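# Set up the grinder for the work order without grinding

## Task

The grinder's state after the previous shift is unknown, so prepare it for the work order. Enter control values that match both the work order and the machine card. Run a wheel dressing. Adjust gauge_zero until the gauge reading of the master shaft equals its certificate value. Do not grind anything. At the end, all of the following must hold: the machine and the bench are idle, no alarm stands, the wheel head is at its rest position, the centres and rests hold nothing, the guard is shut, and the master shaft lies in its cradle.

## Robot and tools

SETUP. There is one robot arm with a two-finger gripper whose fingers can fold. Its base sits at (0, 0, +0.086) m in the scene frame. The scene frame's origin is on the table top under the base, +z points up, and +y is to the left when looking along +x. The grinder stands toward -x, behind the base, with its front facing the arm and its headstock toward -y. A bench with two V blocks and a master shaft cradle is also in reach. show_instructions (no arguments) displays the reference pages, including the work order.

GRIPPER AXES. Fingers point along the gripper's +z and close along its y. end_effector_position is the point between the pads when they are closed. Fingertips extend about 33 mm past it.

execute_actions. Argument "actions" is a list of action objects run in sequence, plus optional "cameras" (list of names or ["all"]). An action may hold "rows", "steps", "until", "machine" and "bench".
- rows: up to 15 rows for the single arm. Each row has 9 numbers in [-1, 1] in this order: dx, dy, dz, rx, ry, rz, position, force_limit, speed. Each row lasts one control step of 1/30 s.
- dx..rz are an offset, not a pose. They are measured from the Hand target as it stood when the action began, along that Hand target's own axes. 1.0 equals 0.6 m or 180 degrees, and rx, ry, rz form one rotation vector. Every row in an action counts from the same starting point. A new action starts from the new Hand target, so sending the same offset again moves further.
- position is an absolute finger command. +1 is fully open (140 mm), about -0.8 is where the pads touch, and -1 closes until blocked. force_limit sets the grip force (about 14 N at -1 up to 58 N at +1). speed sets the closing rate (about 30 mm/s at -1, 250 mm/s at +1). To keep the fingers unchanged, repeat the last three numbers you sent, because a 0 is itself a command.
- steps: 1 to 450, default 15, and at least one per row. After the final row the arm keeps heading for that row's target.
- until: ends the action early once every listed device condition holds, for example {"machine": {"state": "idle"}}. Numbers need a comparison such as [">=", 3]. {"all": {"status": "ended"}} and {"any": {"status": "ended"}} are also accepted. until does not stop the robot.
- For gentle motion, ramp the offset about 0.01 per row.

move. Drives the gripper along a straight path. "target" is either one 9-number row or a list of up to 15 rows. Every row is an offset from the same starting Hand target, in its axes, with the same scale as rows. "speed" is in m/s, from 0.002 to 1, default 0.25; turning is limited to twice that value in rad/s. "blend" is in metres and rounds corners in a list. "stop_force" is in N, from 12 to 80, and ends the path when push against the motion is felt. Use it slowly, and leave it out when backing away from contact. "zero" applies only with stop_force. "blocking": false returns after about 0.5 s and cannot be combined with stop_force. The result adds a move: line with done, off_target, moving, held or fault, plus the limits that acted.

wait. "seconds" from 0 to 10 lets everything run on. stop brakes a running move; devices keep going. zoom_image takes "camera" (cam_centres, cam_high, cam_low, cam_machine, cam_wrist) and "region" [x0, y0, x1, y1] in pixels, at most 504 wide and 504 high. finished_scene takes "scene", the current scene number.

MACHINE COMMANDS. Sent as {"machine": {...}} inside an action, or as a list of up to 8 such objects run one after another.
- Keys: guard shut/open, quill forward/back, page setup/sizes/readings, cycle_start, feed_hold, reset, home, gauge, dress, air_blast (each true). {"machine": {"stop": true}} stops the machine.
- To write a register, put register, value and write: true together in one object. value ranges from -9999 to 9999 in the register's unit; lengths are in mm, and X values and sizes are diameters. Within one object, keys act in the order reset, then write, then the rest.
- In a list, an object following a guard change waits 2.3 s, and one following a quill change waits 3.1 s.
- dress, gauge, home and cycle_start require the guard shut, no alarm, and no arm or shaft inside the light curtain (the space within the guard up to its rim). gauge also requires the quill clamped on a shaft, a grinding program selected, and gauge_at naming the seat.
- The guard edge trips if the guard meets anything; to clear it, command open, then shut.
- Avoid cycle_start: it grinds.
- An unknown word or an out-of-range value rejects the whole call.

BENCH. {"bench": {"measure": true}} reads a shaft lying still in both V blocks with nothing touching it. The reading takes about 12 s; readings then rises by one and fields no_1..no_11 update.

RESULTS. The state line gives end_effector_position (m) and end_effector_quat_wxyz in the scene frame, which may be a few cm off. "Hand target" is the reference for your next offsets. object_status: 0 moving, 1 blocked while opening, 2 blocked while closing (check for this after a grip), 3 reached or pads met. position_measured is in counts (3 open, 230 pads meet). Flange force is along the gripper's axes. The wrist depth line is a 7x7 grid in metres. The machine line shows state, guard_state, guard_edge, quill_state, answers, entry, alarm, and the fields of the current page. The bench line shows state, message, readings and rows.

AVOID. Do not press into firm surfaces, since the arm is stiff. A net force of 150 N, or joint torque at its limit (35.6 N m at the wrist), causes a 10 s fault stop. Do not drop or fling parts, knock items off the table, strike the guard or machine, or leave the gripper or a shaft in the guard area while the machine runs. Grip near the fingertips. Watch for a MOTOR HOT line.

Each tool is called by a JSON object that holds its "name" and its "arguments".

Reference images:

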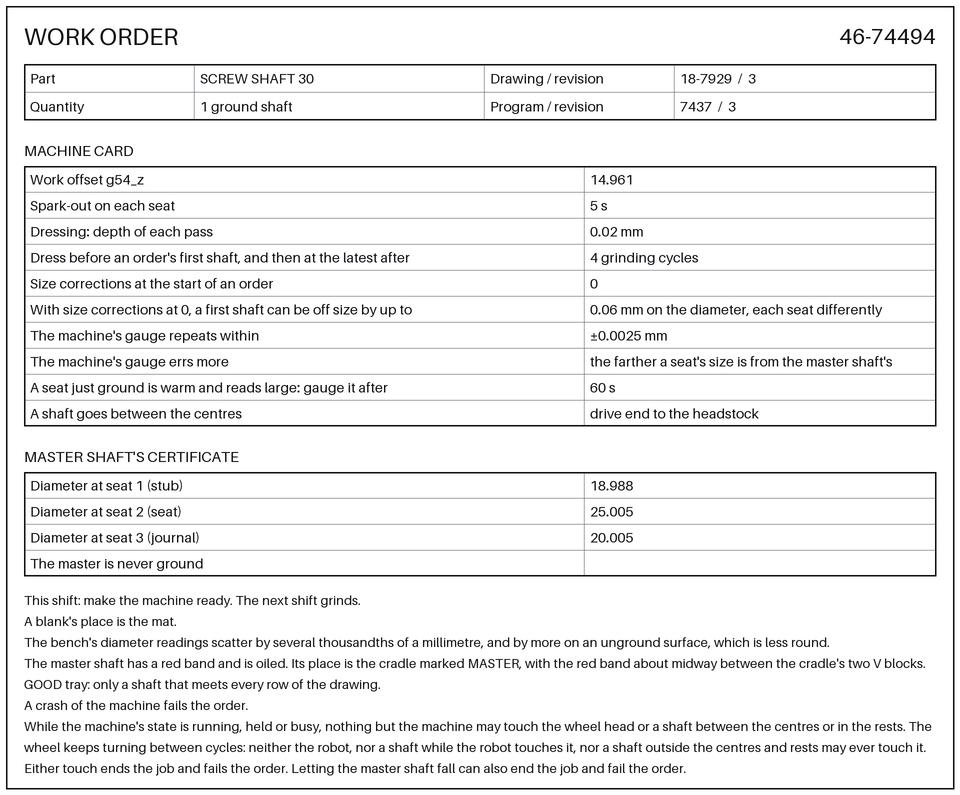

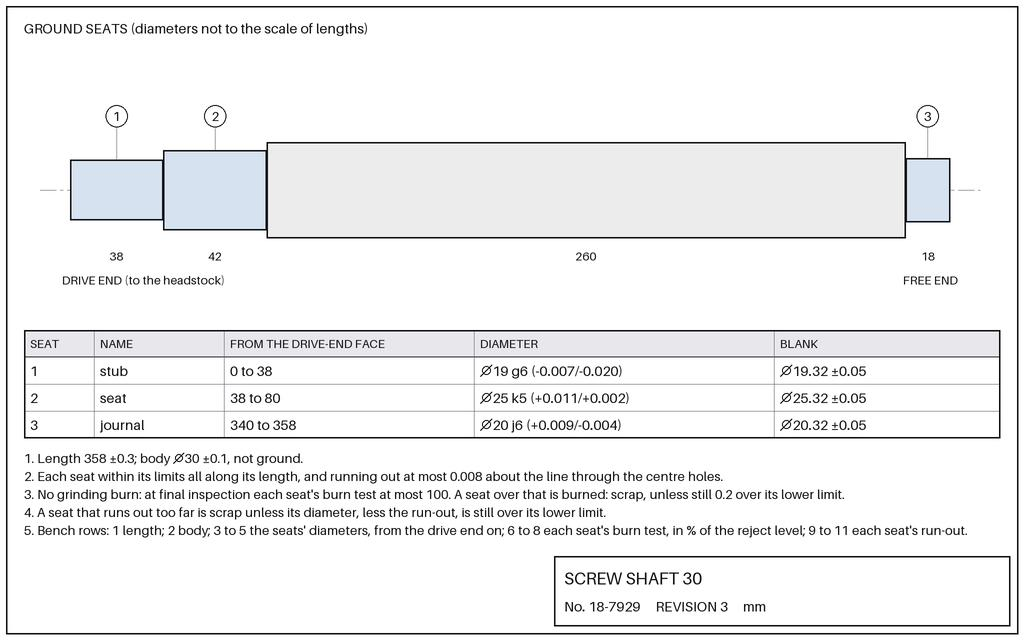

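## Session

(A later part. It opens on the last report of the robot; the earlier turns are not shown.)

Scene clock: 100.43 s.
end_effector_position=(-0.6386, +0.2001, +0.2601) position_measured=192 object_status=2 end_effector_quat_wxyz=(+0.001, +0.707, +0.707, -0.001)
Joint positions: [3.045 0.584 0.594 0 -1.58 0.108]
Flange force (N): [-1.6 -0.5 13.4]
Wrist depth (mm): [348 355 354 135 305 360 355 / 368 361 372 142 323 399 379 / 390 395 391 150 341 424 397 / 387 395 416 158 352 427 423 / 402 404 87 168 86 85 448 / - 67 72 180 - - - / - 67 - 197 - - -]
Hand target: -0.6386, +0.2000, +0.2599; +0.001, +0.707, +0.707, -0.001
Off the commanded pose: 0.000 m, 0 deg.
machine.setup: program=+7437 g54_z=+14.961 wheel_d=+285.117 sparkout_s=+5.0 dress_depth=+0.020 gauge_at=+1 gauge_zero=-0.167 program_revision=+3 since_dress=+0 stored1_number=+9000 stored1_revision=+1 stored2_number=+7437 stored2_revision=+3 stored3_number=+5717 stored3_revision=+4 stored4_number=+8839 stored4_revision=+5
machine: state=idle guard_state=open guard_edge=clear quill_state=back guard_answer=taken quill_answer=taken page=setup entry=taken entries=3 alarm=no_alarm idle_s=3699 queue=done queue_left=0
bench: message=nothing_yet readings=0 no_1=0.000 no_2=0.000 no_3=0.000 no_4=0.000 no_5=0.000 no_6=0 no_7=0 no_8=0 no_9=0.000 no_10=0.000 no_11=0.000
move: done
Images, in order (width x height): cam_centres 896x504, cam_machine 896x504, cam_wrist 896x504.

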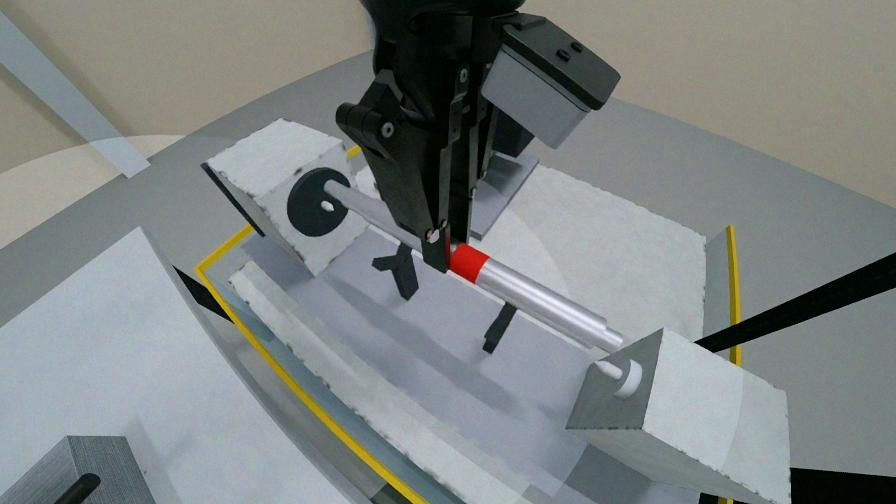

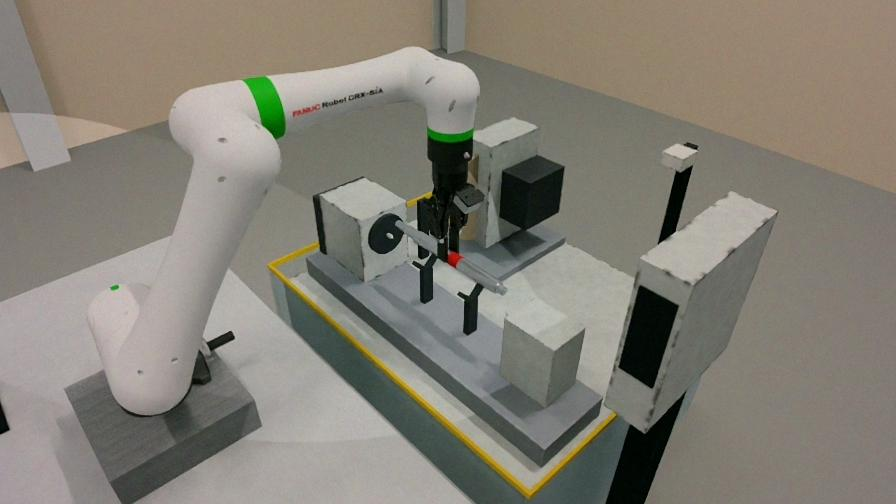

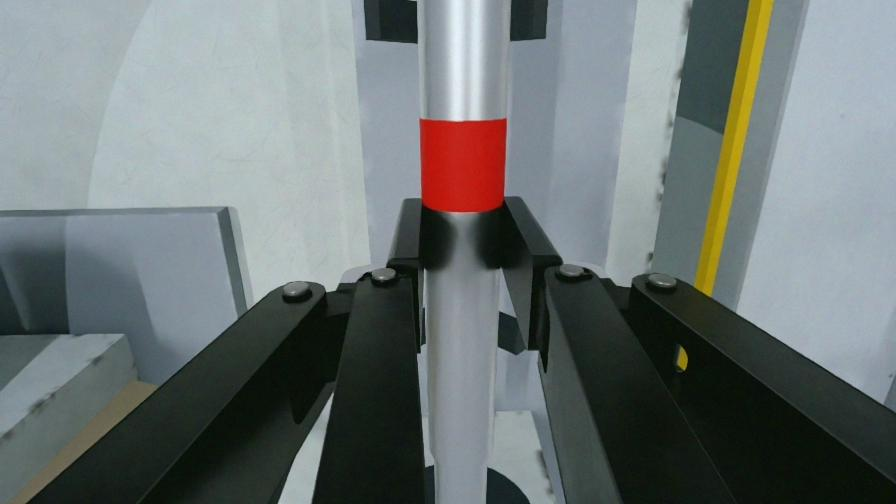

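{"name": "move", "arguments": {"target": [0,0,0.03,0,0,0,-1,1,1], "speed": 0.08, "cameras": ["cam_centres","cam_machine"]}}

{"name": "zoom_image", "arguments": {"camera": "cam_centres", "region": [540, 280, 680, 420]}}

{"name": "zoom_image", "arguments": {"camera": "cam_centres", "region": [260, 140, 400, 260]}}

{"name": "zoom_image", "arguments": {"camera": "cam_machine", "region": [350, 180, 620, 400]}}

Scene clock: 102.83 s.
end_effector_position=(-0.6386, +0.1999, +0.2418) position_measured=192 object_status=2 end_effector_quat_wxyz=(+0.001, +0.707, +0.707, -0.001)
Joint positions: [3.045 0.585 0.553 0 -1.539 0.108]
Flange force (N): [-1.3 -0.5 13.2]
Wrist depth (mm): [- 337 335 134 290 351 339 / - 354 309 142 305 359 361 / 372 374 376 151 324 400 379 / 369 376 - 158 334 427 403 / 388 384 87 168 86 85 428 / - 67 72 180 - - - / - 67 - 197 - - -]
Hand target: -0.6386, +0.2000, +0.2419; +0.001, +0.707, +0.707, -0.001
Off the commanded pose: 0.000 m, 0 deg.
machine.setup: program=+7437 g54_z=+14.961 wheel_d=+285.117 sparkout_s=+5.0 dress_depth=+0.020 gauge_at=+1 gauge_zero=-0.167 program_revision=+3 since_dress=+0 stored1_number=+9000 stored1_revision=+1 stored2_number=+7437 stored2_revision=+3 stored3_number=+5717 stored3_revision=+4 stored4_number=+8839 stored4_revision=+5
machine: state=idle guard_state=open guard_edge=clear quill_state=back guard_answer=taken quill_answer=taken page=setup entry=taken entries=3 alarm=no_alarm idle_s=3702 queue=done queue_left=0
bench: message=nothing_yet readings=0 no_1=0.000 no_2=0.000 no_3=0.000 no_4=0.000 no_5=0.000 no_6=0 no_7=0 no_8=0 no_9=0.000 no_10=0.000 no_11=0.000
move: done
Images, in order (width x height): cam_centres 896x504, cam_machine 896x504.

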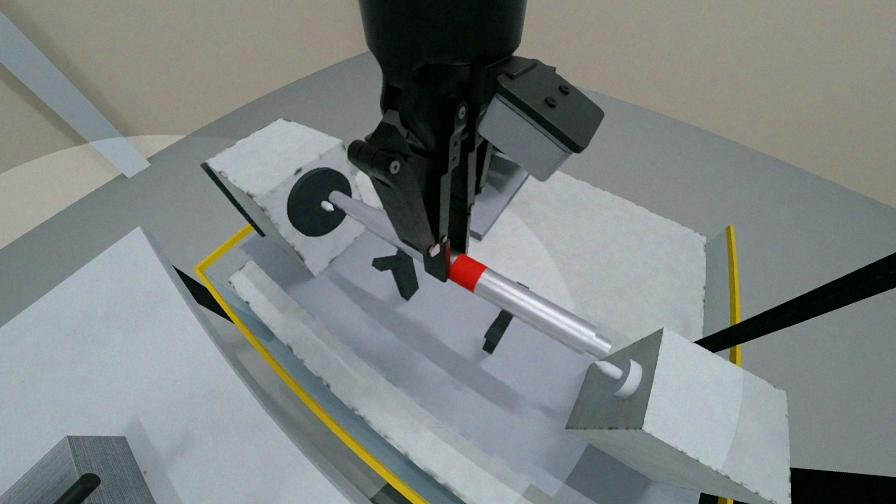

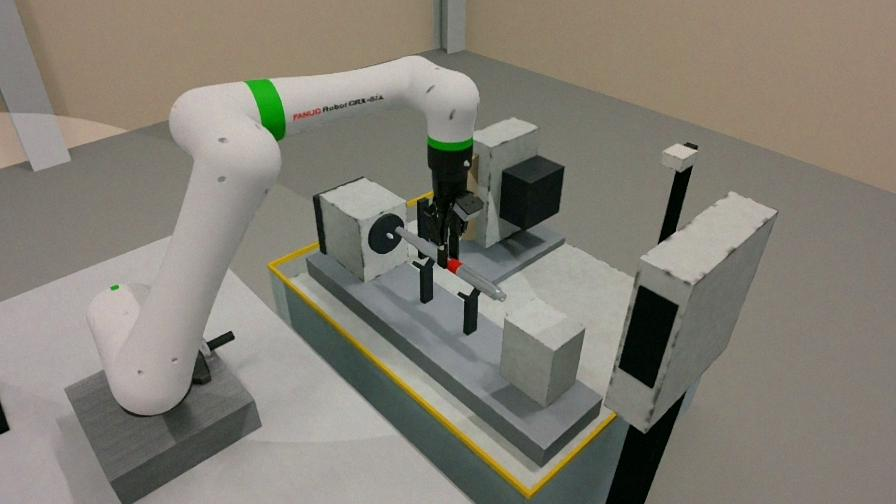

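Scaled by 3.600 from the camera's 896x504 image, which has a finer 1280x720 frame.

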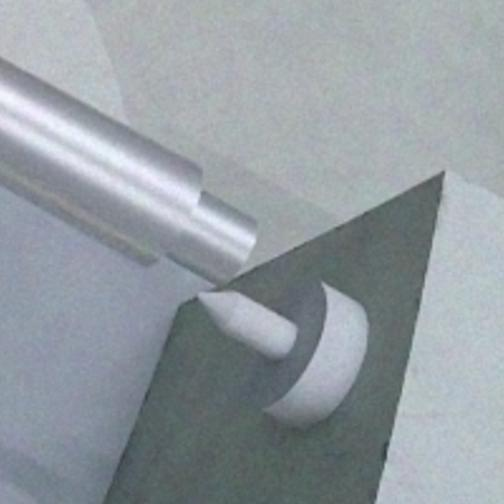

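Scaled by 3.600 from the camera's 896x504 image, which has a finer 1280x720 frame.

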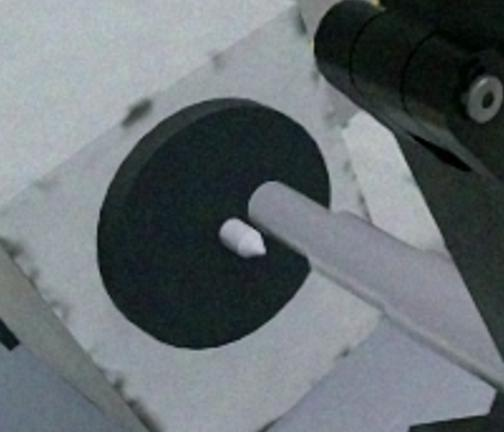

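Scaled by 1.867 from the camera's 896x504 image, which has a finer 1280x720 frame.

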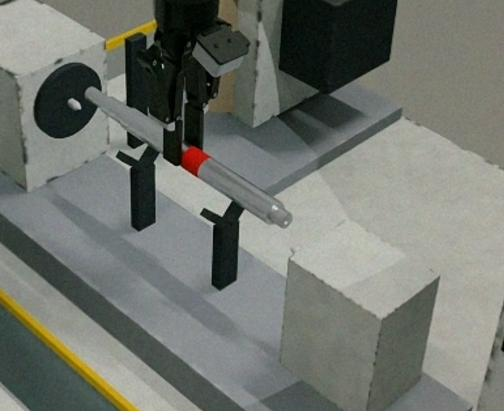

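{"name": "move", "arguments": {"target": [[-0.0095,0,0.0,0,0,0,-1,1,1],[-0.0095,0,0.033,0,0,0,-1,1,1]], "speed": 0.05, "cameras": ["cam_centres"]}}

{"name": "zoom_image", "arguments": {"camera": "cam_centres", "region": [540, 280, 680, 420]}}

{"name": "zoom_image", "arguments": {"camera": "cam_centres", "region": [260, 140, 400, 260]}}

{"name": "zoom_image", "arguments": {"camera": "cam_centres", "region": [350, 220, 560, 370]}}

Scene clock: 104.97 s.
end_effector_position=(-0.6386, +0.1942, +0.2221) position_measured=192 object_status=2 end_effector_quat_wxyz=(+0.001, +0.707, +0.707, -0.001)
Joint positions: [3.054 0.583 0.504 0 -1.492 0.099]
Flange force (N): [-0.7 -0.4 13.5]
Wrist depth (mm): [315 319 318 134 272 331 321 / 334 336 292 143 287 - 339 / 349 352 354 151 304 366 360 / 348 355 - 158 314 400 381 / 368 364 87 168 86 85 407 / - 67 72 180 - - - / - 67 - 197 - - -]
Hand target: -0.6386, +0.1942, +0.2221; +0.001, +0.707, +0.707, -0.001
Off the commanded pose: 0.000 m, 0 deg.
machine.setup: program=+7437 g54_z=+14.961 wheel_d=+285.117 sparkout_s=+5.0 dress_depth=+0.020 gauge_at=+1 gauge_zero=-0.167 program_revision=+3 since_dress=+0 stored1_number=+9000 stored1_revision=+1 stored2_number=+7437 stored2_revision=+3 stored3_number=+5717 stored3_revision=+4 stored4_number=+8839 stored4_revision=+5
machine: state=idle guard_state=open guard_edge=clear quill_state=back guard_answer=taken quill_answer=taken page=setup entry=taken entries=3 alarm=no_alarm idle_s=3704 queue=done queue_left=0
bench: message=nothing_yet readings=0 no_1=0.000 no_2=0.000 no_3=0.000 no_4=0.000 no_5=0.000 no_6=0 no_7=0 no_8=0 no_9=0.000 no_10=0.000 no_11=0.000
move: done
Images, in order (width x height): cam_centres 896x504.

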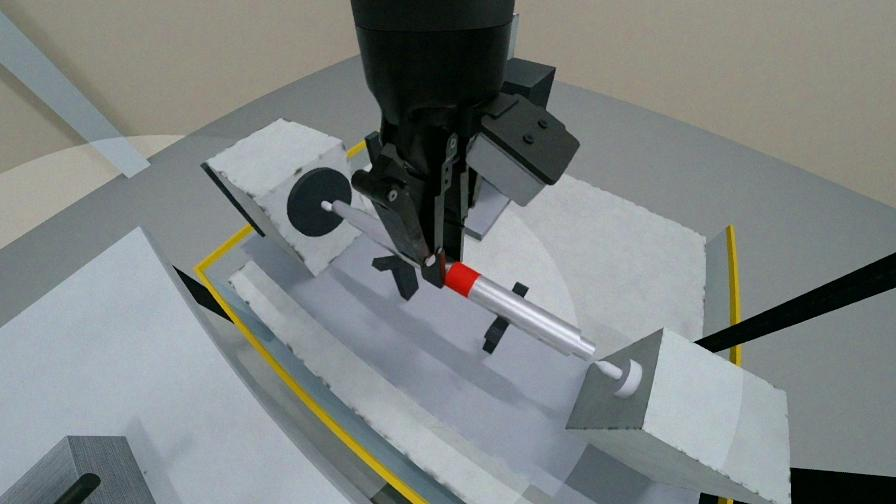

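Scaled by 3.600 from the camera's 896x504 image, which has a finer 1280x720 frame.

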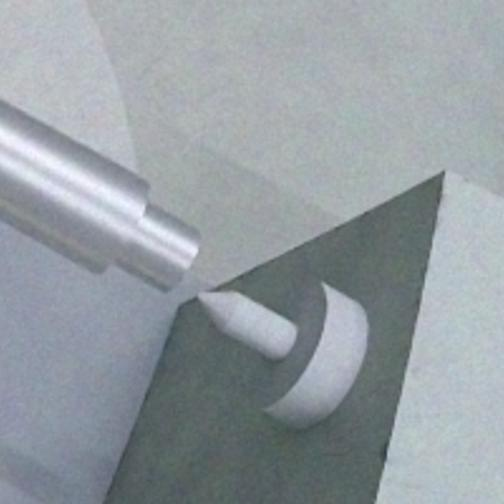

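Scaled by 3.600 from the camera's 896x504 image, which has a finer 1280x720 frame.

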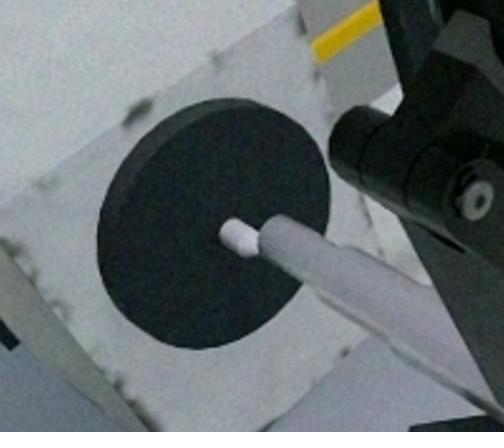

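Scaled by 2.400 from the camera's 896x504 image, which has a finer 1280x720 frame.

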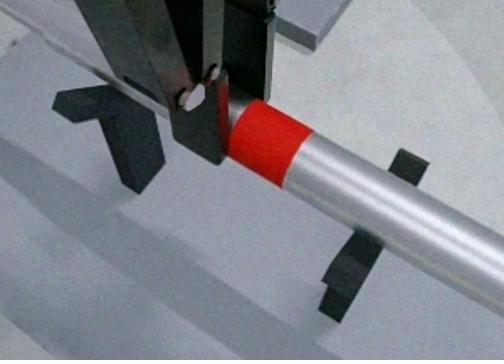

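{"name": "move", "arguments": {"target": [0,0,0.05,0,0,0,-1,1,1], "speed": 0.008, "stop_force": 12, "cameras": ["cam_centres"]}}

{"name": "zoom_image", "arguments": {"camera": "cam_centres", "region": [540, 280, 680, 420]}}

{"name": "zoom_image", "arguments": {"camera": "cam_centres", "region": [260, 140, 400, 260]}}

{"name": "zoom_image", "arguments": {"camera": "cam_centres", "region": [350, 220, 560, 370]}}

Scene clock: 108.13 s.
end_effector_position=(-0.6386, +0.1942, +0.2057) position_measured=192 object_status=2 end_effector_quat_wxyz=(+0.001, +0.707, +0.707, -0.001)
Joint positions: [3.054 0.588 0.473 0 -1.456 0.099]
Flange force (N): [-4.1 4.7 -11.2]
Wrist depth (mm): [303 305 302 135 258 314 307 / 320 322 320 143 273 981 324 / 338 337 349 151 287 359 342 / 334 340 360 158 298 371 363 / 353 345 87 168 86 85 388 / - 67 72 180 - - - / - 67 - 197 - - -]
Hand target: -0.6386, +0.1942, +0.2057; +0.001, +0.707, +0.707, -0.001 (not the last commanded pose)
Off the commanded pose: 0.014 m, 0 deg.
machine.setup: program=+7437 g54_z=+14.961 wheel_d=+285.117 sparkout_s=+5.0 dress_depth=+0.020 gauge_at=+1 gauge_zero=-0.167 program_revision=+3 since_dress=+0 stored1_number=+9000 stored1_revision=+1 stored2_number=+7437 stored2_revision=+3 stored3_number=+5717 stored3_revision=+4 stored4_number=+8839 stored4_revision=+5
machine: state=idle guard_state=open guard_edge=clear quill_state=back guard_answer=taken quill_answer=taken page=setup entry=taken entries=3 alarm=no_alarm idle_s=3707 queue=done queue_left=0
bench: message=nothing_yet readings=0 no_1=0.000 no_2=0.000 no_3=0.000 no_4=0.000 no_5=0.000 no_6=0 no_7=0 no_8=0 no_9=0.000 no_10=0.000 no_11=0.000
move: contact
Images, in order (width x height): cam_centres 896x504.

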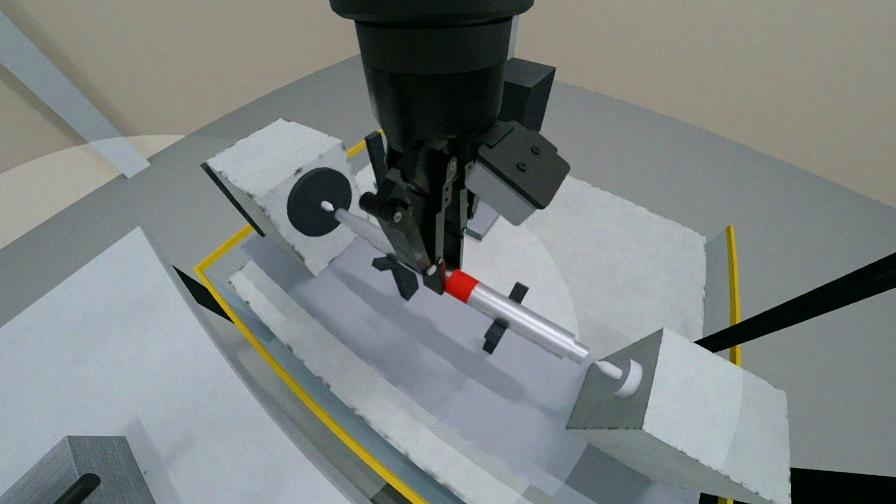

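Scaled by 3.600 from the camera's 896x504 image, which has a finer 1280x720 frame.

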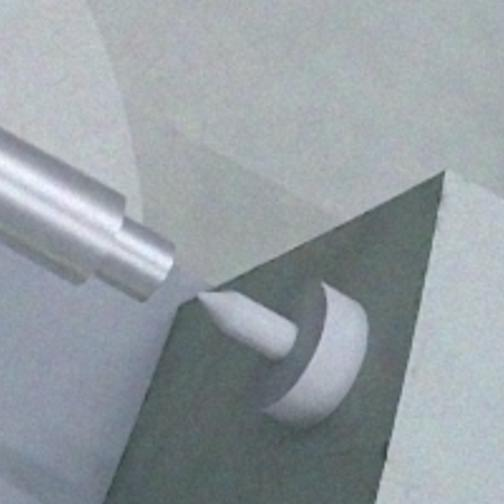

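Scaled by 3.600 from the camera's 896x504 image, which has a finer 1280x720 frame.

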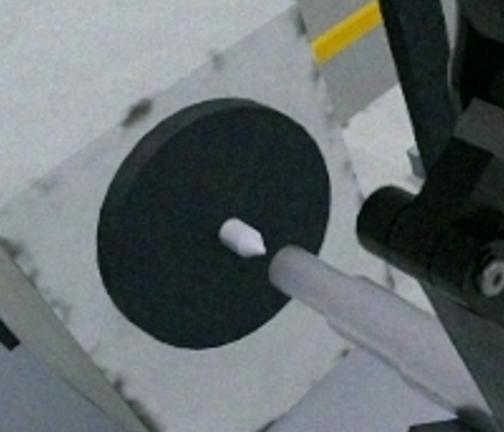

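Scaled by 2.400 from the camera's 896x504 image, which has a finer 1280x720 frame.

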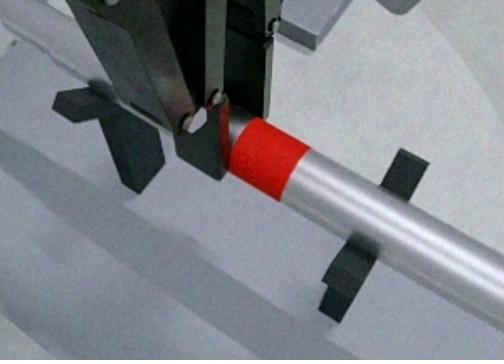

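{"name": "execute_actions", "arguments": {"actions": [{"rows":[[0,0,0,0,0,0,0.0,1,-1]],"steps":60}], "cameras": ["cam_wrist","cam_centres"]}}

Scene clock: 110.53 s.
end_effector_position=(-0.6386, +0.1942, +0.2057) position_measured=129 object_status=3 end_effector_quat_wxyz=(+0.001, +0.707, +0.707, -0.001)
Joint positions: [3.054 0.588 0.473 0 -1.456 0.099]
Flange force (N): [-1.4 -0.1 -3.0]
Wrist depth (mm): [303 305 304 134 258 313 307 / 319 322 277 143 272 331 324 / 336 338 338 151 287 345 342 / 335 340 135 161 137 116 365 / 350 88 108 172 315 85 379 / - 76 - 187 339 68 - / - - - 324 349 - -]
Hand target: -0.6386, +0.1942, +0.2057; +0.001, +0.707, +0.707, -0.001
Off the commanded pose: 0.000 m, 0 deg.
machine.setup: program=+7437 g54_z=+14.961 wheel_d=+285.117 sparkout_s=+5.0 dress_depth=+0.020 gauge_at=+1 gauge_zero=-0.167 program_revision=+3 since_dress=+0 stored1_number=+9000 stored1_revision=+1 stored2_number=+7437 stored2_revision=+3 stored3_number=+5717 stored3_revision=+4 stored4_number=+8839 stored4_revision=+5
machine: state=idle guard_state=open guard_edge=clear quill_state=back guard_answer=taken quill_answer=taken page=setup entry=taken entries=3 alarm=no_alarm idle_s=3709 queue=done queue_left=0
bench: message=nothing_yet readings=0 no_1=0.000 no_2=0.000 no_3=0.000 no_4=0.000 no_5=0.000 no_6=0 no_7=0 no_8=0 no_9=0.000 no_10=0.000 no_11=0.000
Images, in order (width x height): cam_centres 896x504, cam_wrist 896x504.

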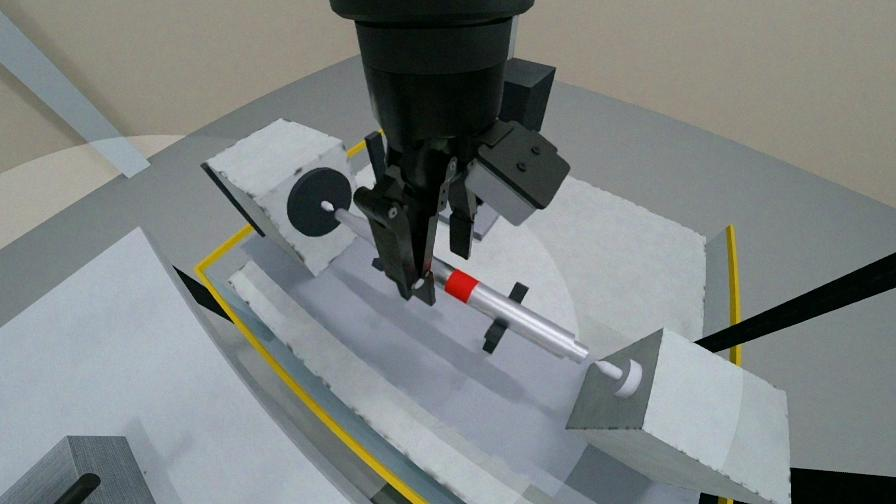

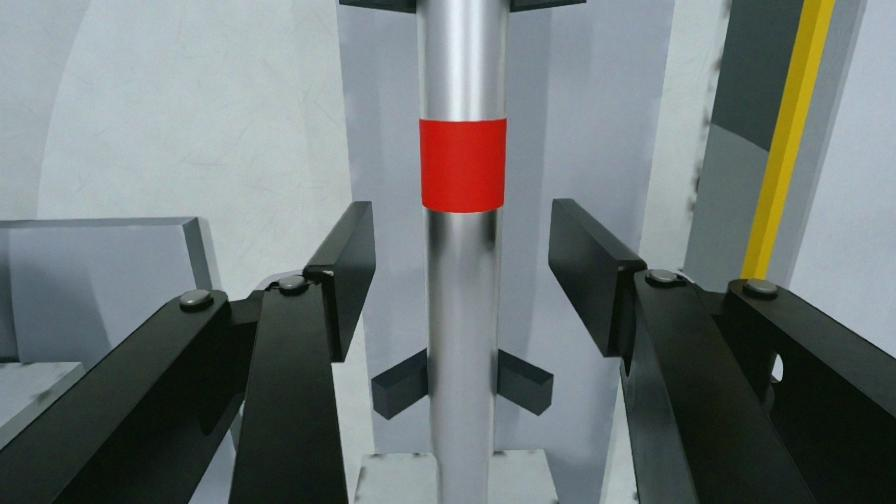

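{"name": "move", "arguments": {"target": [[0,0,-0.407,0,0,0,0,1,-1],[0.176,0.648,-0.52,0,0,0.083,0,1,-1]], "speed": 0.25, "blend": [0.06,0]}}

{"name": "execute_actions", "arguments": {"actions": [{"machine":[{"quill":"forward"},{"guard":"shut","page":"readings"}],"steps":240,"until":{"machine":{"queue":["!=","running"]}}}], "cameras": ["cam_centres","cam_machine"]}}

{"name": "zoom_image", "arguments": {"camera": "cam_centres", "region": [260, 140, 680, 420]}}

Scene clock: 114.03 s.
end_effector_position=(-0.2499, +0.3008, +0.5175) position_measured=129 object_status=3 end_effector_quat_wxyz=(+0.001, +0.793, +0.609, -0.001)
Joint positions: [2.616 -0.039 0.429 0 -2.039 0.276]
Flange force (N): [-3.0 -1.6 -3.8]
Wrist depth (mm): [453 532 587 576 576 583 576 / 439 556 649 607 607 610 609 / 565 581 654 645 634 574 371 / - 613 133 665 137 579 363 / - 88 87 705 122 85 351 / - 76 728 826 - 68 - / - - 757 1727 - - -]
Hand target: -0.2500, +0.3008, +0.5176; +0.001, +0.793, +0.609, -0.001
Off the commanded pose: 0.000 m, 0 deg.
machine.setup: program=+7437 g54_z=+14.961 wheel_d=+285.117 sparkout_s=+5.0 dress_depth=+0.020 gauge_at=+1 gauge_zero=-0.167 program_revision=+3 since_dress=+0 stored1_number=+9000 stored1_revision=+1 stored2_number=+7437 stored2_revision=+3 stored3_number=+5717 stored3_revision=+4 stored4_number=+8839 stored4_revision=+5
machine: state=idle guard_state=open guard_edge=clear quill_state=back guard_answer=taken quill_answer=taken page=setup entry=taken entries=3 alarm=no_alarm idle_s=3713 queue=done queue_left=0
bench: message=nothing_yet readings=0 no_1=0.000 no_2=0.000 no_3=0.000 no_4=0.000 no_5=0.000 no_6=0 no_7=0 no_8=0 no_9=0.000 no_10=0.000 no_11=0.000
move: done

Scene clock: 119.73 s.
end_effector_position=(-0.2500, +0.3008, +0.5176) position_measured=129 object_status=3 end_effector_quat_wxyz=(+0.001, +0.793, +0.609, -0.001)
Joint positions: [2.616 -0.039 0.429 0 -2.039 0.276]
Flange force (N): [-2.0 -0.7 -3.2]
Wrist depth (mm): [405 533 572 576 579 583 579 / 407 555 - 609 610 612 606 / 463 574 651 637 632 581 370 / 464 607 135 683 137 577 363 / - 88 108 730 121 85 350 / - 76 726 779 779 68 - / - - 757 1777 - - -]
Hand target: -0.2500, +0.3008, +0.5176; +0.001, +0.793, +0.609, -0.001
Tool commands: gripper/position=+0.0 gripper/force_limit=+1.0 gripper/speed=-1.0
Off the commanded pose: 0.000 m, 0 deg.
machine.readings: gauge_d=+0.000 gauge_d_1=+0.000 gauge_d_2=+0.000 gauge_d_3=+0.000 pos_x=+0.000 pos_z=+0.000 load_peak=+0.0 cycles=+0
machine: state=idle guard_state=shut guard_edge=clear quill_state=clamped guard_answer=taken quill_answer=taken page=readings entry=taken entries=3 alarm=no_alarm idle_s=3719 queue=done queue_left=0
bench: message=nothing_yet readings=0 no_1=0.000 no_2=0.000 no_3=0.000 no_4=0.000 no_5=0.000 no_6=0 no_7=0 no_8=0 no_9=0.000 no_10=0.000 no_11=0.000
Images, in order (width x height): cam_centres 896x504, cam_machine 896x504.

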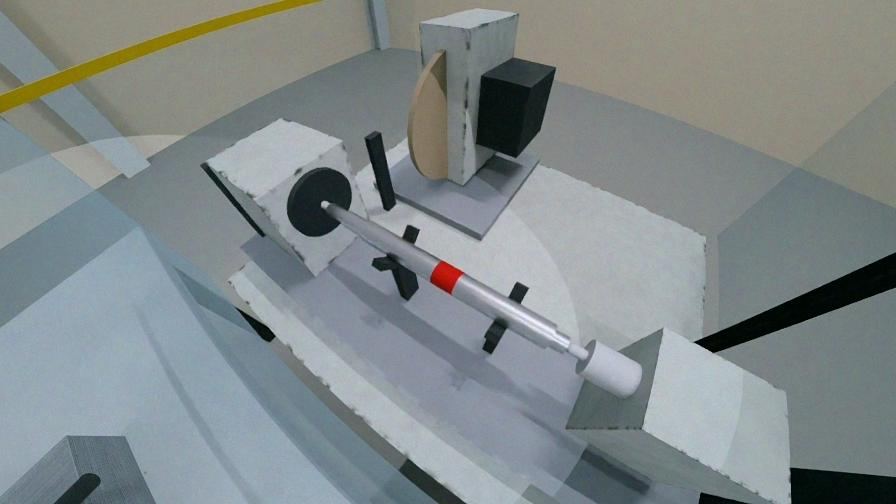

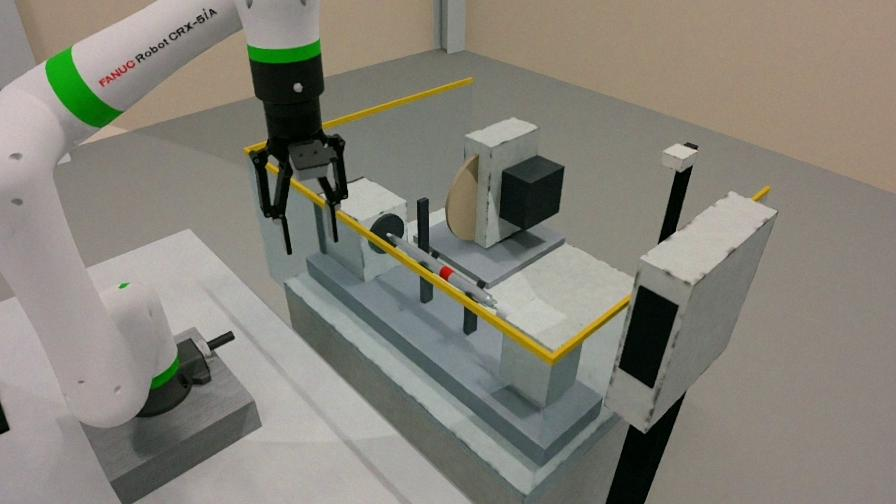

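Scaled by 1.200 from the camera's 896x504 image, which has a finer 1280x720 frame.

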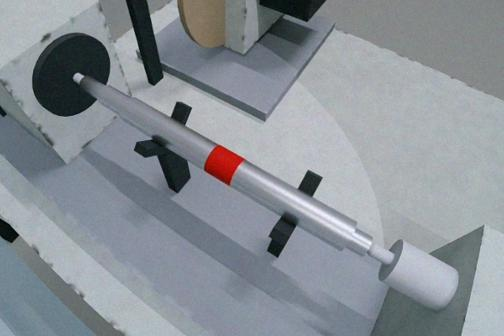

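{"name": "execute_actions", "arguments": {"actions": [{"machine":[{"register":"gauge_at","value":1,"write":true},{"gauge":true},{"register":"gauge_at","value":2,"write":true},{"gauge":true},{"register":"gauge_at","value":3,"write":true},{"gauge":true}],"steps":450,"until":{"machine":{"queue":["!=","running"]}}}]}}

Scene clock: 132.90 s.
end_effector_position=(-0.2500, +0.3008, +0.5176) position_measured=129 object_status=3 end_effector_quat_wxyz=(+0.001, +0.793, +0.609, -0.001)
Joint positions: [2.616 -0.039 0.429 0 -2.039 0.276]
Flange force (N): [-2.1 -1.2 -3.3]
Wrist depth (mm): [403 531 609 581 568 595 574 / 410 552 610 607 634 619 619 / 456 576 642 644 632 577 371 / 681 604 133 679 137 576 362 / - 88 87 717 137 85 349 / - 76 711 779 781 68 - / - - - 1804 - - -]
Hand target: -0.2500, +0.3008, +0.5176; +0.001, +0.793, +0.609, -0.001
Tool commands: gripper/position=+0.0 gripper/force_limit=+1.0 gripper/speed=-1.0
Off the commanded pose: 0.000 m, 0 deg.
machine.readings: gauge_d=+20.048 gauge_d_1=+19.030 gauge_d_2=+25.046 gauge_d_3=+20.048 pos_x=+0.000 pos_z=+0.000 load_peak=+0.0 cycles=+0
machine: state=idle guard_state=shut guard_edge=clear quill_state=clamped guard_answer=taken quill_answer=taken page=readings entry=taken entries=9 alarm=no_alarm idle_s=3732 queue=done queue_left=0
bench: message=nothing_yet readings=0 no_1=0.000 no_2=0.000 no_3=0.000 no_4=0.000 no_5=0.000 no_6=0 no_7=0 no_8=0 no_9=0.000 no_10=0.000 no_11=0.000

{"name": "execute_actions", "arguments": {"actions": [{"machine":[{"register":"gauge_zero","value":-0.125,"write":true},{"register":"gauge_at","value":1,"write":true},{"gauge":true},{"register":"gauge_at","value":2,"write":true},{"gauge":true},{"register":"gauge_at","value":3,"write":true},{"gauge":true}],"steps":450,"until":{"machine":{"queue":["!=","running"]}}}]}}

Scene clock: 146.23 s.
end_effector_position=(-0.2500, +0.3008, +0.5176) position_measured=129 object_status=3 end_effector_quat_wxyz=(+0.001, +0.793, +0.609, -0.001)
Joint positions: [2.616 -0.039 0.429 0 -2.039 0.276]
Flange force (N): [-2.1 -1.0 -3.5]
Wrist depth (mm): [405 530 591 569 579 587 579 / 407 557 619 610 612 613 615 / 568 577 623 635 634 577 371 / 481 603 133 640 137 573 363 / - 88 87 726 137 85 351 / - 76 715 764 - 68 - / - - 755 1740 - - -]
Hand target: -0.2500, +0.3008, +0.5176; +0.001, +0.793, +0.609, -0.001
Tool commands: gripper/position=+0.0 gripper/force_limit=+1.0 gripper/speed=-1.0
Off the commanded pose: 0.000 m, 0 deg.
machine.readings: gauge_d=+20.005 gauge_d_1=+18.988 gauge_d_2=+25.005 gauge_d_3=+20.005 pos_x=+0.000 pos_z=+0.000 load_peak=+0.0 cycles=+0
machine: state=idle guard_state=shut guard_edge=clear quill_state=clamped guard_answer=taken quill_answer=taken page=readings entry=taken entries=16 alarm=no_alarm idle_s=3745 queue=done queue_left=0
bench: message=nothing_yet readings=0 no_1=0.000 no_2=0.000 no_3=0.000 no_4=0.000 no_5=0.000 no_6=0 no_7=0 no_8=0 no_9=0.000 no_10=0.000 no_11=0.000

{"name": "execute_actions", "arguments": {"actions": [{"machine":[{"guard":"open","page":"setup"},{"quill":"back"}],"steps":240,"until":{"machine":{"queue":["!=","running"]}}}], "cameras": ["cam_centres"]}}

Scene clock: 152.53 s.
end_effector_position=(-0.2500, +0.3008, +0.5176) position_measured=129 object_status=3 end_effector_quat_wxyz=(+0.001, +0.793, +0.609, -0.001)
Joint positions: [2.616 -0.039 0.429 0 -2.039 0.276]
Flange force (N): [-2.2 -0.7 -3.2]
Wrist depth (mm): [451 532 573 576 581 585 580 / 438 554 670 607 610 612 619 / 623 584 634 640 632 577 369 / - 616 135 685 137 573 364 / - 88 93 730 137 85 350 / - 76 - 774 779 68 - / - - - 1657 - - -]
Hand target: -0.2500, +0.3008, +0.5176; +0.001, +0.793, +0.609, -0.001
Tool commands: gripper/position=+0.0 gripper/force_limit=+1.0 gripper/speed=-1.0
Off the commanded pose: 0.000 m, 0 deg.
machine.setup: program=+7437 g54_z=+14.961 wheel_d=+285.117 sparkout_s=+5.0 dress_depth=+0.020 gauge_at=+3 gauge_zero=-0.125 program_revision=+3 since_dress=+0 stored1_number=+9000 stored1_revision=+1 stored2_number=+7437 stored2_revision=+3 stored3_number=+5717 stored3_revision=+4 stored4_number=+8839 stored4_revision=+5
machine: state=idle guard_state=open guard_edge=clear quill_state=back guard_answer=taken quill_answer=taken page=setup entry=taken entries=16 alarm=no_alarm idle_s=3751 queue=done queue_left=0
bench: message=nothing_yet readings=0 no_1=0.000 no_2=0.000 no_3=0.000 no_4=0.000 no_5=0.000 no_6=0 no_7=0 no_8=0 no_9=0.000 no_10=0.000 no_11=0.000
Images, in order (width x height): cam_centres 896x504.

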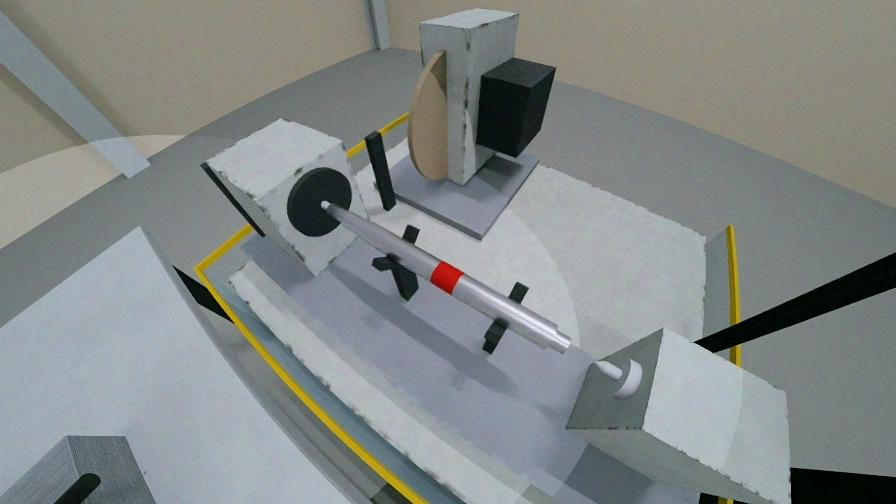

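{"name": "move", "arguments": {"target": [[-0.361,-0.574,0.1,0,0,-0.083,0,1,-1],[-0.361,-0.574,0.363,0,0,-0.083,0,1,-1]], "speed": 0.25, "blend": [0.06,0], "cameras": ["cam_wrist"]}}

Scene clock: 155.80 s.
end_effector_position=(-0.6384, +0.1796, +0.3000) position_measured=129 object_status=3 end_effector_quat_wxyz=(+0.001, +0.707, +0.707, -0.001)
Joint positions: [3.077 0.572 0.668 0 -1.667 0.076]
Flange force (N): [-1.3 -0.6 -3.0]
Wrist depth (mm): [383 387 382 333 341 417 391 / 405 409 413 352 361 421 413 / 418 405 430 371 379 451 438 / 429 432 132 270 137 464 456 / 404 88 87 422 138 85 491 / - 76 517 390 448 68 - / - - - 317 328 - -]
Hand target: -0.6384, +0.1796, +0.3000; +0.001, +0.707, +0.707, -0.001
Off the commanded pose: 0.000 m, 0 deg.
machine.setup: program=+7437 g54_z=+14.961 wheel_d=+285.117 sparkout_s=+5.0 dress_depth=+0.020 gauge_at=+3 gauge_zero=-0.125 program_revision=+3 since_dress=+0 stored1_number=+9000 stored1_revision=+1 stored2_number=+7437 stored2_revision=+3 stored3_number=+5717 stored3_revision=+4 stored4_number=+8839 stored4_revision=+5
machine: state=idle guard_state=open guard_edge=clear quill_state=back guard_answer=taken quill_answer=taken page=setup entry=taken entries=16 alarm=no_alarm idle_s=3754 queue=done queue_left=0
bench: message=nothing_yet readings=0 no_1=0.000 no_2=0.000 no_3=0.000 no_4=0.000 no_5=0.000 no_6=0 no_7=0 no_8=0 no_9=0.000 no_10=0.000 no_11=0.000
move: done
Images, in order (width x height): cam_wrist 896x504.

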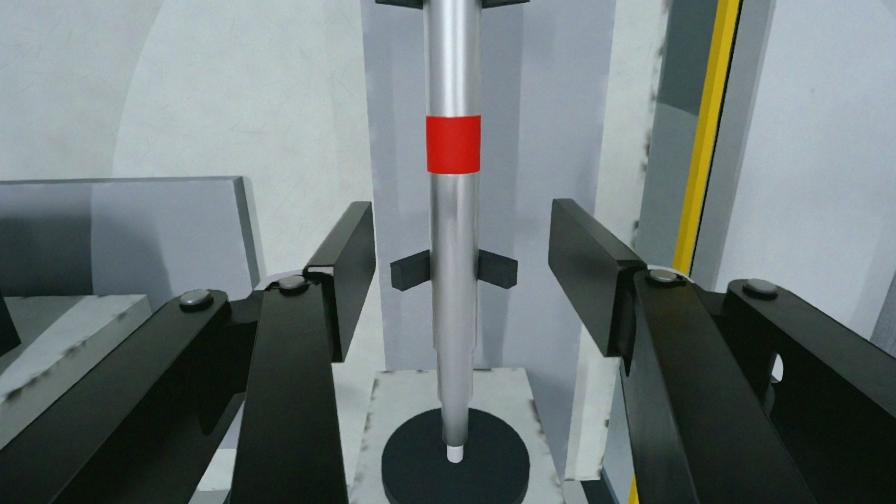

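{"name": "move", "arguments": {"target": [-0.0093,0,0.1567,0,0,0,0,1,-1], "speed": 0.1, "cameras": ["cam_wrist"]}}

Scene clock: 157.60 s.
end_effector_position=(-0.6384, +0.1737, +0.2058) position_measured=129 object_status=3 end_effector_quat_wxyz=(+0.001, +0.707, +0.707, -0.001)
Joint positions: [3.085 0.572 0.448 0 -1.448 0.068]
Flange force (N): [-1.0 -0.1 -3.3]
Wrist depth (mm): [299 305 260 134 258 316 307 / 321 320 320 143 273 1022 323 / 333 336 338 151 287 347 341 / 332 339 133 161 137 366 366 / 348 88 93 173 178 85 379 / - 76 407 184 348 68 - / - - - 208 324 - -]
Hand target: -0.6384, +0.1737, +0.2059; +0.001, +0.707, +0.707, -0.001
Off the commanded pose: 0.000 m, 0 deg.
machine.setup: program=+7437 g54_z=+14.961 wheel_d=+285.117 sparkout_s=+5.0 dress_depth=+0.020 gauge_at=+3 gauge_zero=-0.125 program_revision=+3 since_dress=+0 stored1_number=+9000 stored1_revision=+1 stored2_number=+7437 stored2_revision=+3 stored3_number=+5717 stored3_revision=+4 stored4_number=+8839 stored4_revision=+5
machine: state=idle guard_state=open guard_edge=clear quill_state=back guard_answer=taken quill_answer=taken page=setup entry=taken entries=16 alarm=no_alarm idle_s=3756 queue=done queue_left=0
bench: message=nothing_yet readings=0 no_1=0.000 no_2=0.000 no_3=0.000 no_4=0.000 no_5=0.000 no_6=0 no_7=0 no_8=0 no_9=0.000 no_10=0.000 no_11=0.000
move: done
Images, in order (width x height): cam_wrist 896x504.

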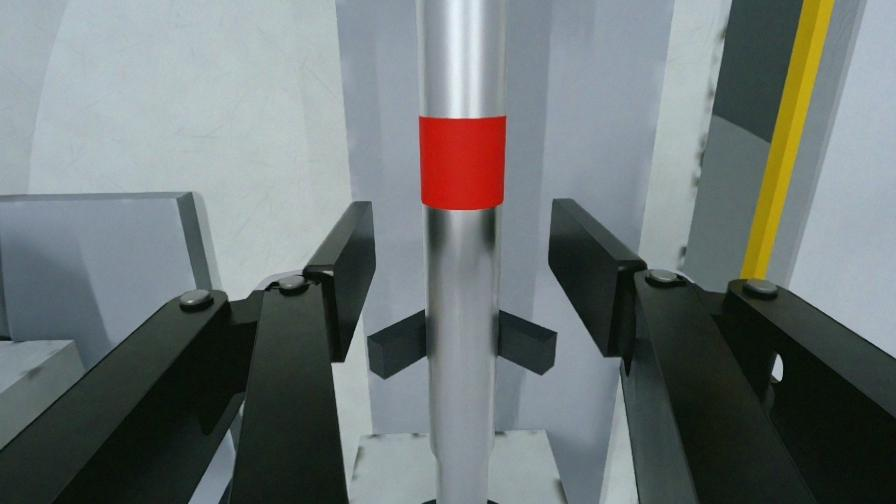

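{"name": "execute_actions", "arguments": {"actions": [{"rows":[[0,0,0,0,0,0,-1,1,1]],"steps":50}]}}

{"name": "move", "arguments": {"target": [[0.023,0,0,0,0,0,-1,1,1],[0.023,0,-0.35,0,0,0,-1,1,1]], "speed": [0.03,0.1], "cameras": ["cam_centres","cam_wrist"]}}

Scene clock: 159.83 s.
end_effector_position=(-0.6384, +0.1737, +0.2059) position_measured=192 object_status=2 end_effector_quat_wxyz=(+0.001, +0.707, +0.707, -0.001)
Joint positions: [3.085 0.571 0.448 0 -1.447 0.068]
Flange force (N): [-3.7 5.3 -19.7]
Wrist depth (mm): [301 304 300 135 258 317 308 / 321 324 327 143 272 335 323 / 335 335 333 151 287 358 343 / 332 339 364 158 298 371 365 / 353 346 87 169 86 85 386 / - 67 72 181 - - - / - 67 - 198 - - -]
Hand target: -0.6384, +0.1737, +0.2059; +0.001, +0.707, +0.707, -0.001
Off the commanded pose: 0.000 m, 0 deg.
machine.setup: program=+7437 g54_z=+14.961 wheel_d=+285.117 sparkout_s=+5.0 dress_depth=+0.020 gauge_at=+3 gauge_zero=-0.125 program_revision=+3 since_dress=+0 stored1_number=+9000 stored1_revision=+1 stored2_number=+7437 stored2_revision=+3 stored3_number=+5717 stored3_revision=+4 stored4_number=+8839 stored4_revision=+5
machine: state=idle guard_state=open guard_edge=clear quill_state=back guard_answer=taken quill_answer=taken page=setup entry=taken entries=16 alarm=no_alarm idle_s=3758 queue=done queue_left=0
bench: message=nothing_yet readings=0 no_1=0.000 no_2=0.000 no_3=0.000 no_4=0.000 no_5=0.000 no_6=0 no_7=0 no_8=0 no_9=0.000 no_10=0.000 no_11=0.000

Scene clock: 163.00 s.
end_effector_position=(-0.6385, +0.1881, +0.4159) position_measured=192 object_status=2 end_effector_quat_wxyz=(+0.001, +0.707, +0.707, -0.001)
Joint positions: [3.064 0.709 1.169 0 -2.031 0.089]
Flange force (N): no reading
Wrist depth (mm): [- - 485 135 448 499 494 / 509 - 514 143 475 517 523 / 520 526 529 151 504 554 545 / 414 544 559 158 512 583 572 / 392 421 87 168 86 85 555 / - 67 72 181 - - - / - 67 - 197 - - -]
Hand target: -0.6385, +0.1881, +0.4159; +0.001, +0.707, +0.707, -0.001
Off the commanded pose: 0.000 m, 0 deg.
machine.setup: program=+7437 g54_z=+14.961 wheel_d=+285.117 sparkout_s=+5.0 dress_depth=+0.020 gauge_at=+3 gauge_zero=-0.125 program_revision=+3 since_dress=+0 stored1_number=+9000 stored1_revision=+1 stored2_number=+7437 stored2_revision=+3 stored3_number=+5717 stored3_revision=+4 stored4_number=+8839 stored4_revision=+5
machine: state=idle guard_state=open guard_edge=clear quill_state=back guard_answer=taken quill_answer=taken page=setup entry=taken entries=16 alarm=no_alarm idle_s=3761 queue=done queue_left=0
bench: message=nothing_yet readings=0 no_1=0.000 no_2=0.000 no_3=0.000 no_4=0.000 no_5=0.000 no_6=0 no_7=0 no_8=0 no_9=0.000 no_10=0.000 no_11=0.000
move: done
Images, in order (width x height): cam_centres 896x504, cam_wrist 896x504.

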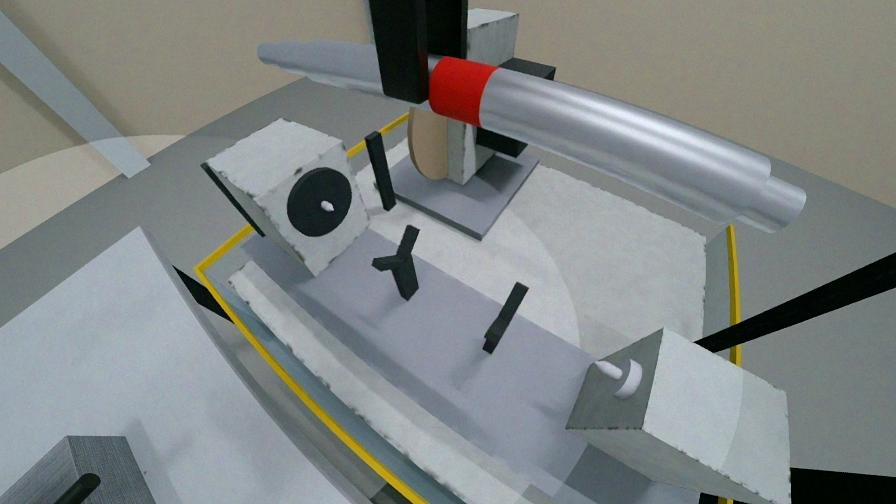

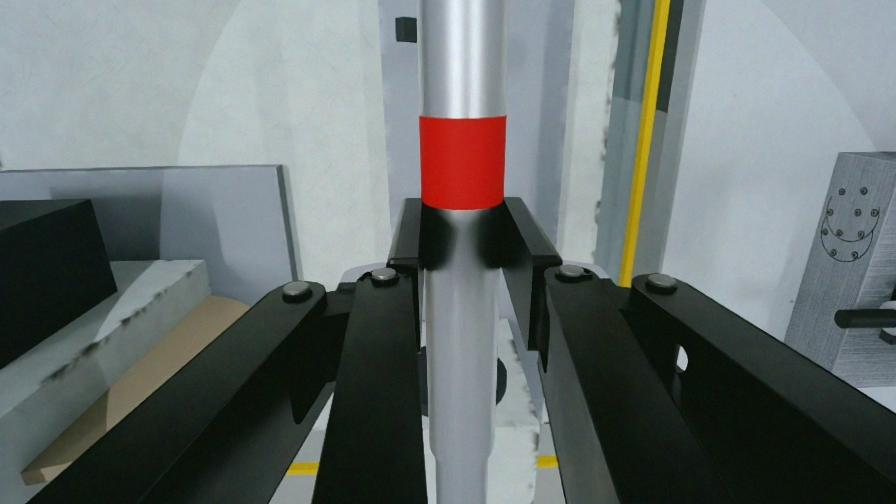

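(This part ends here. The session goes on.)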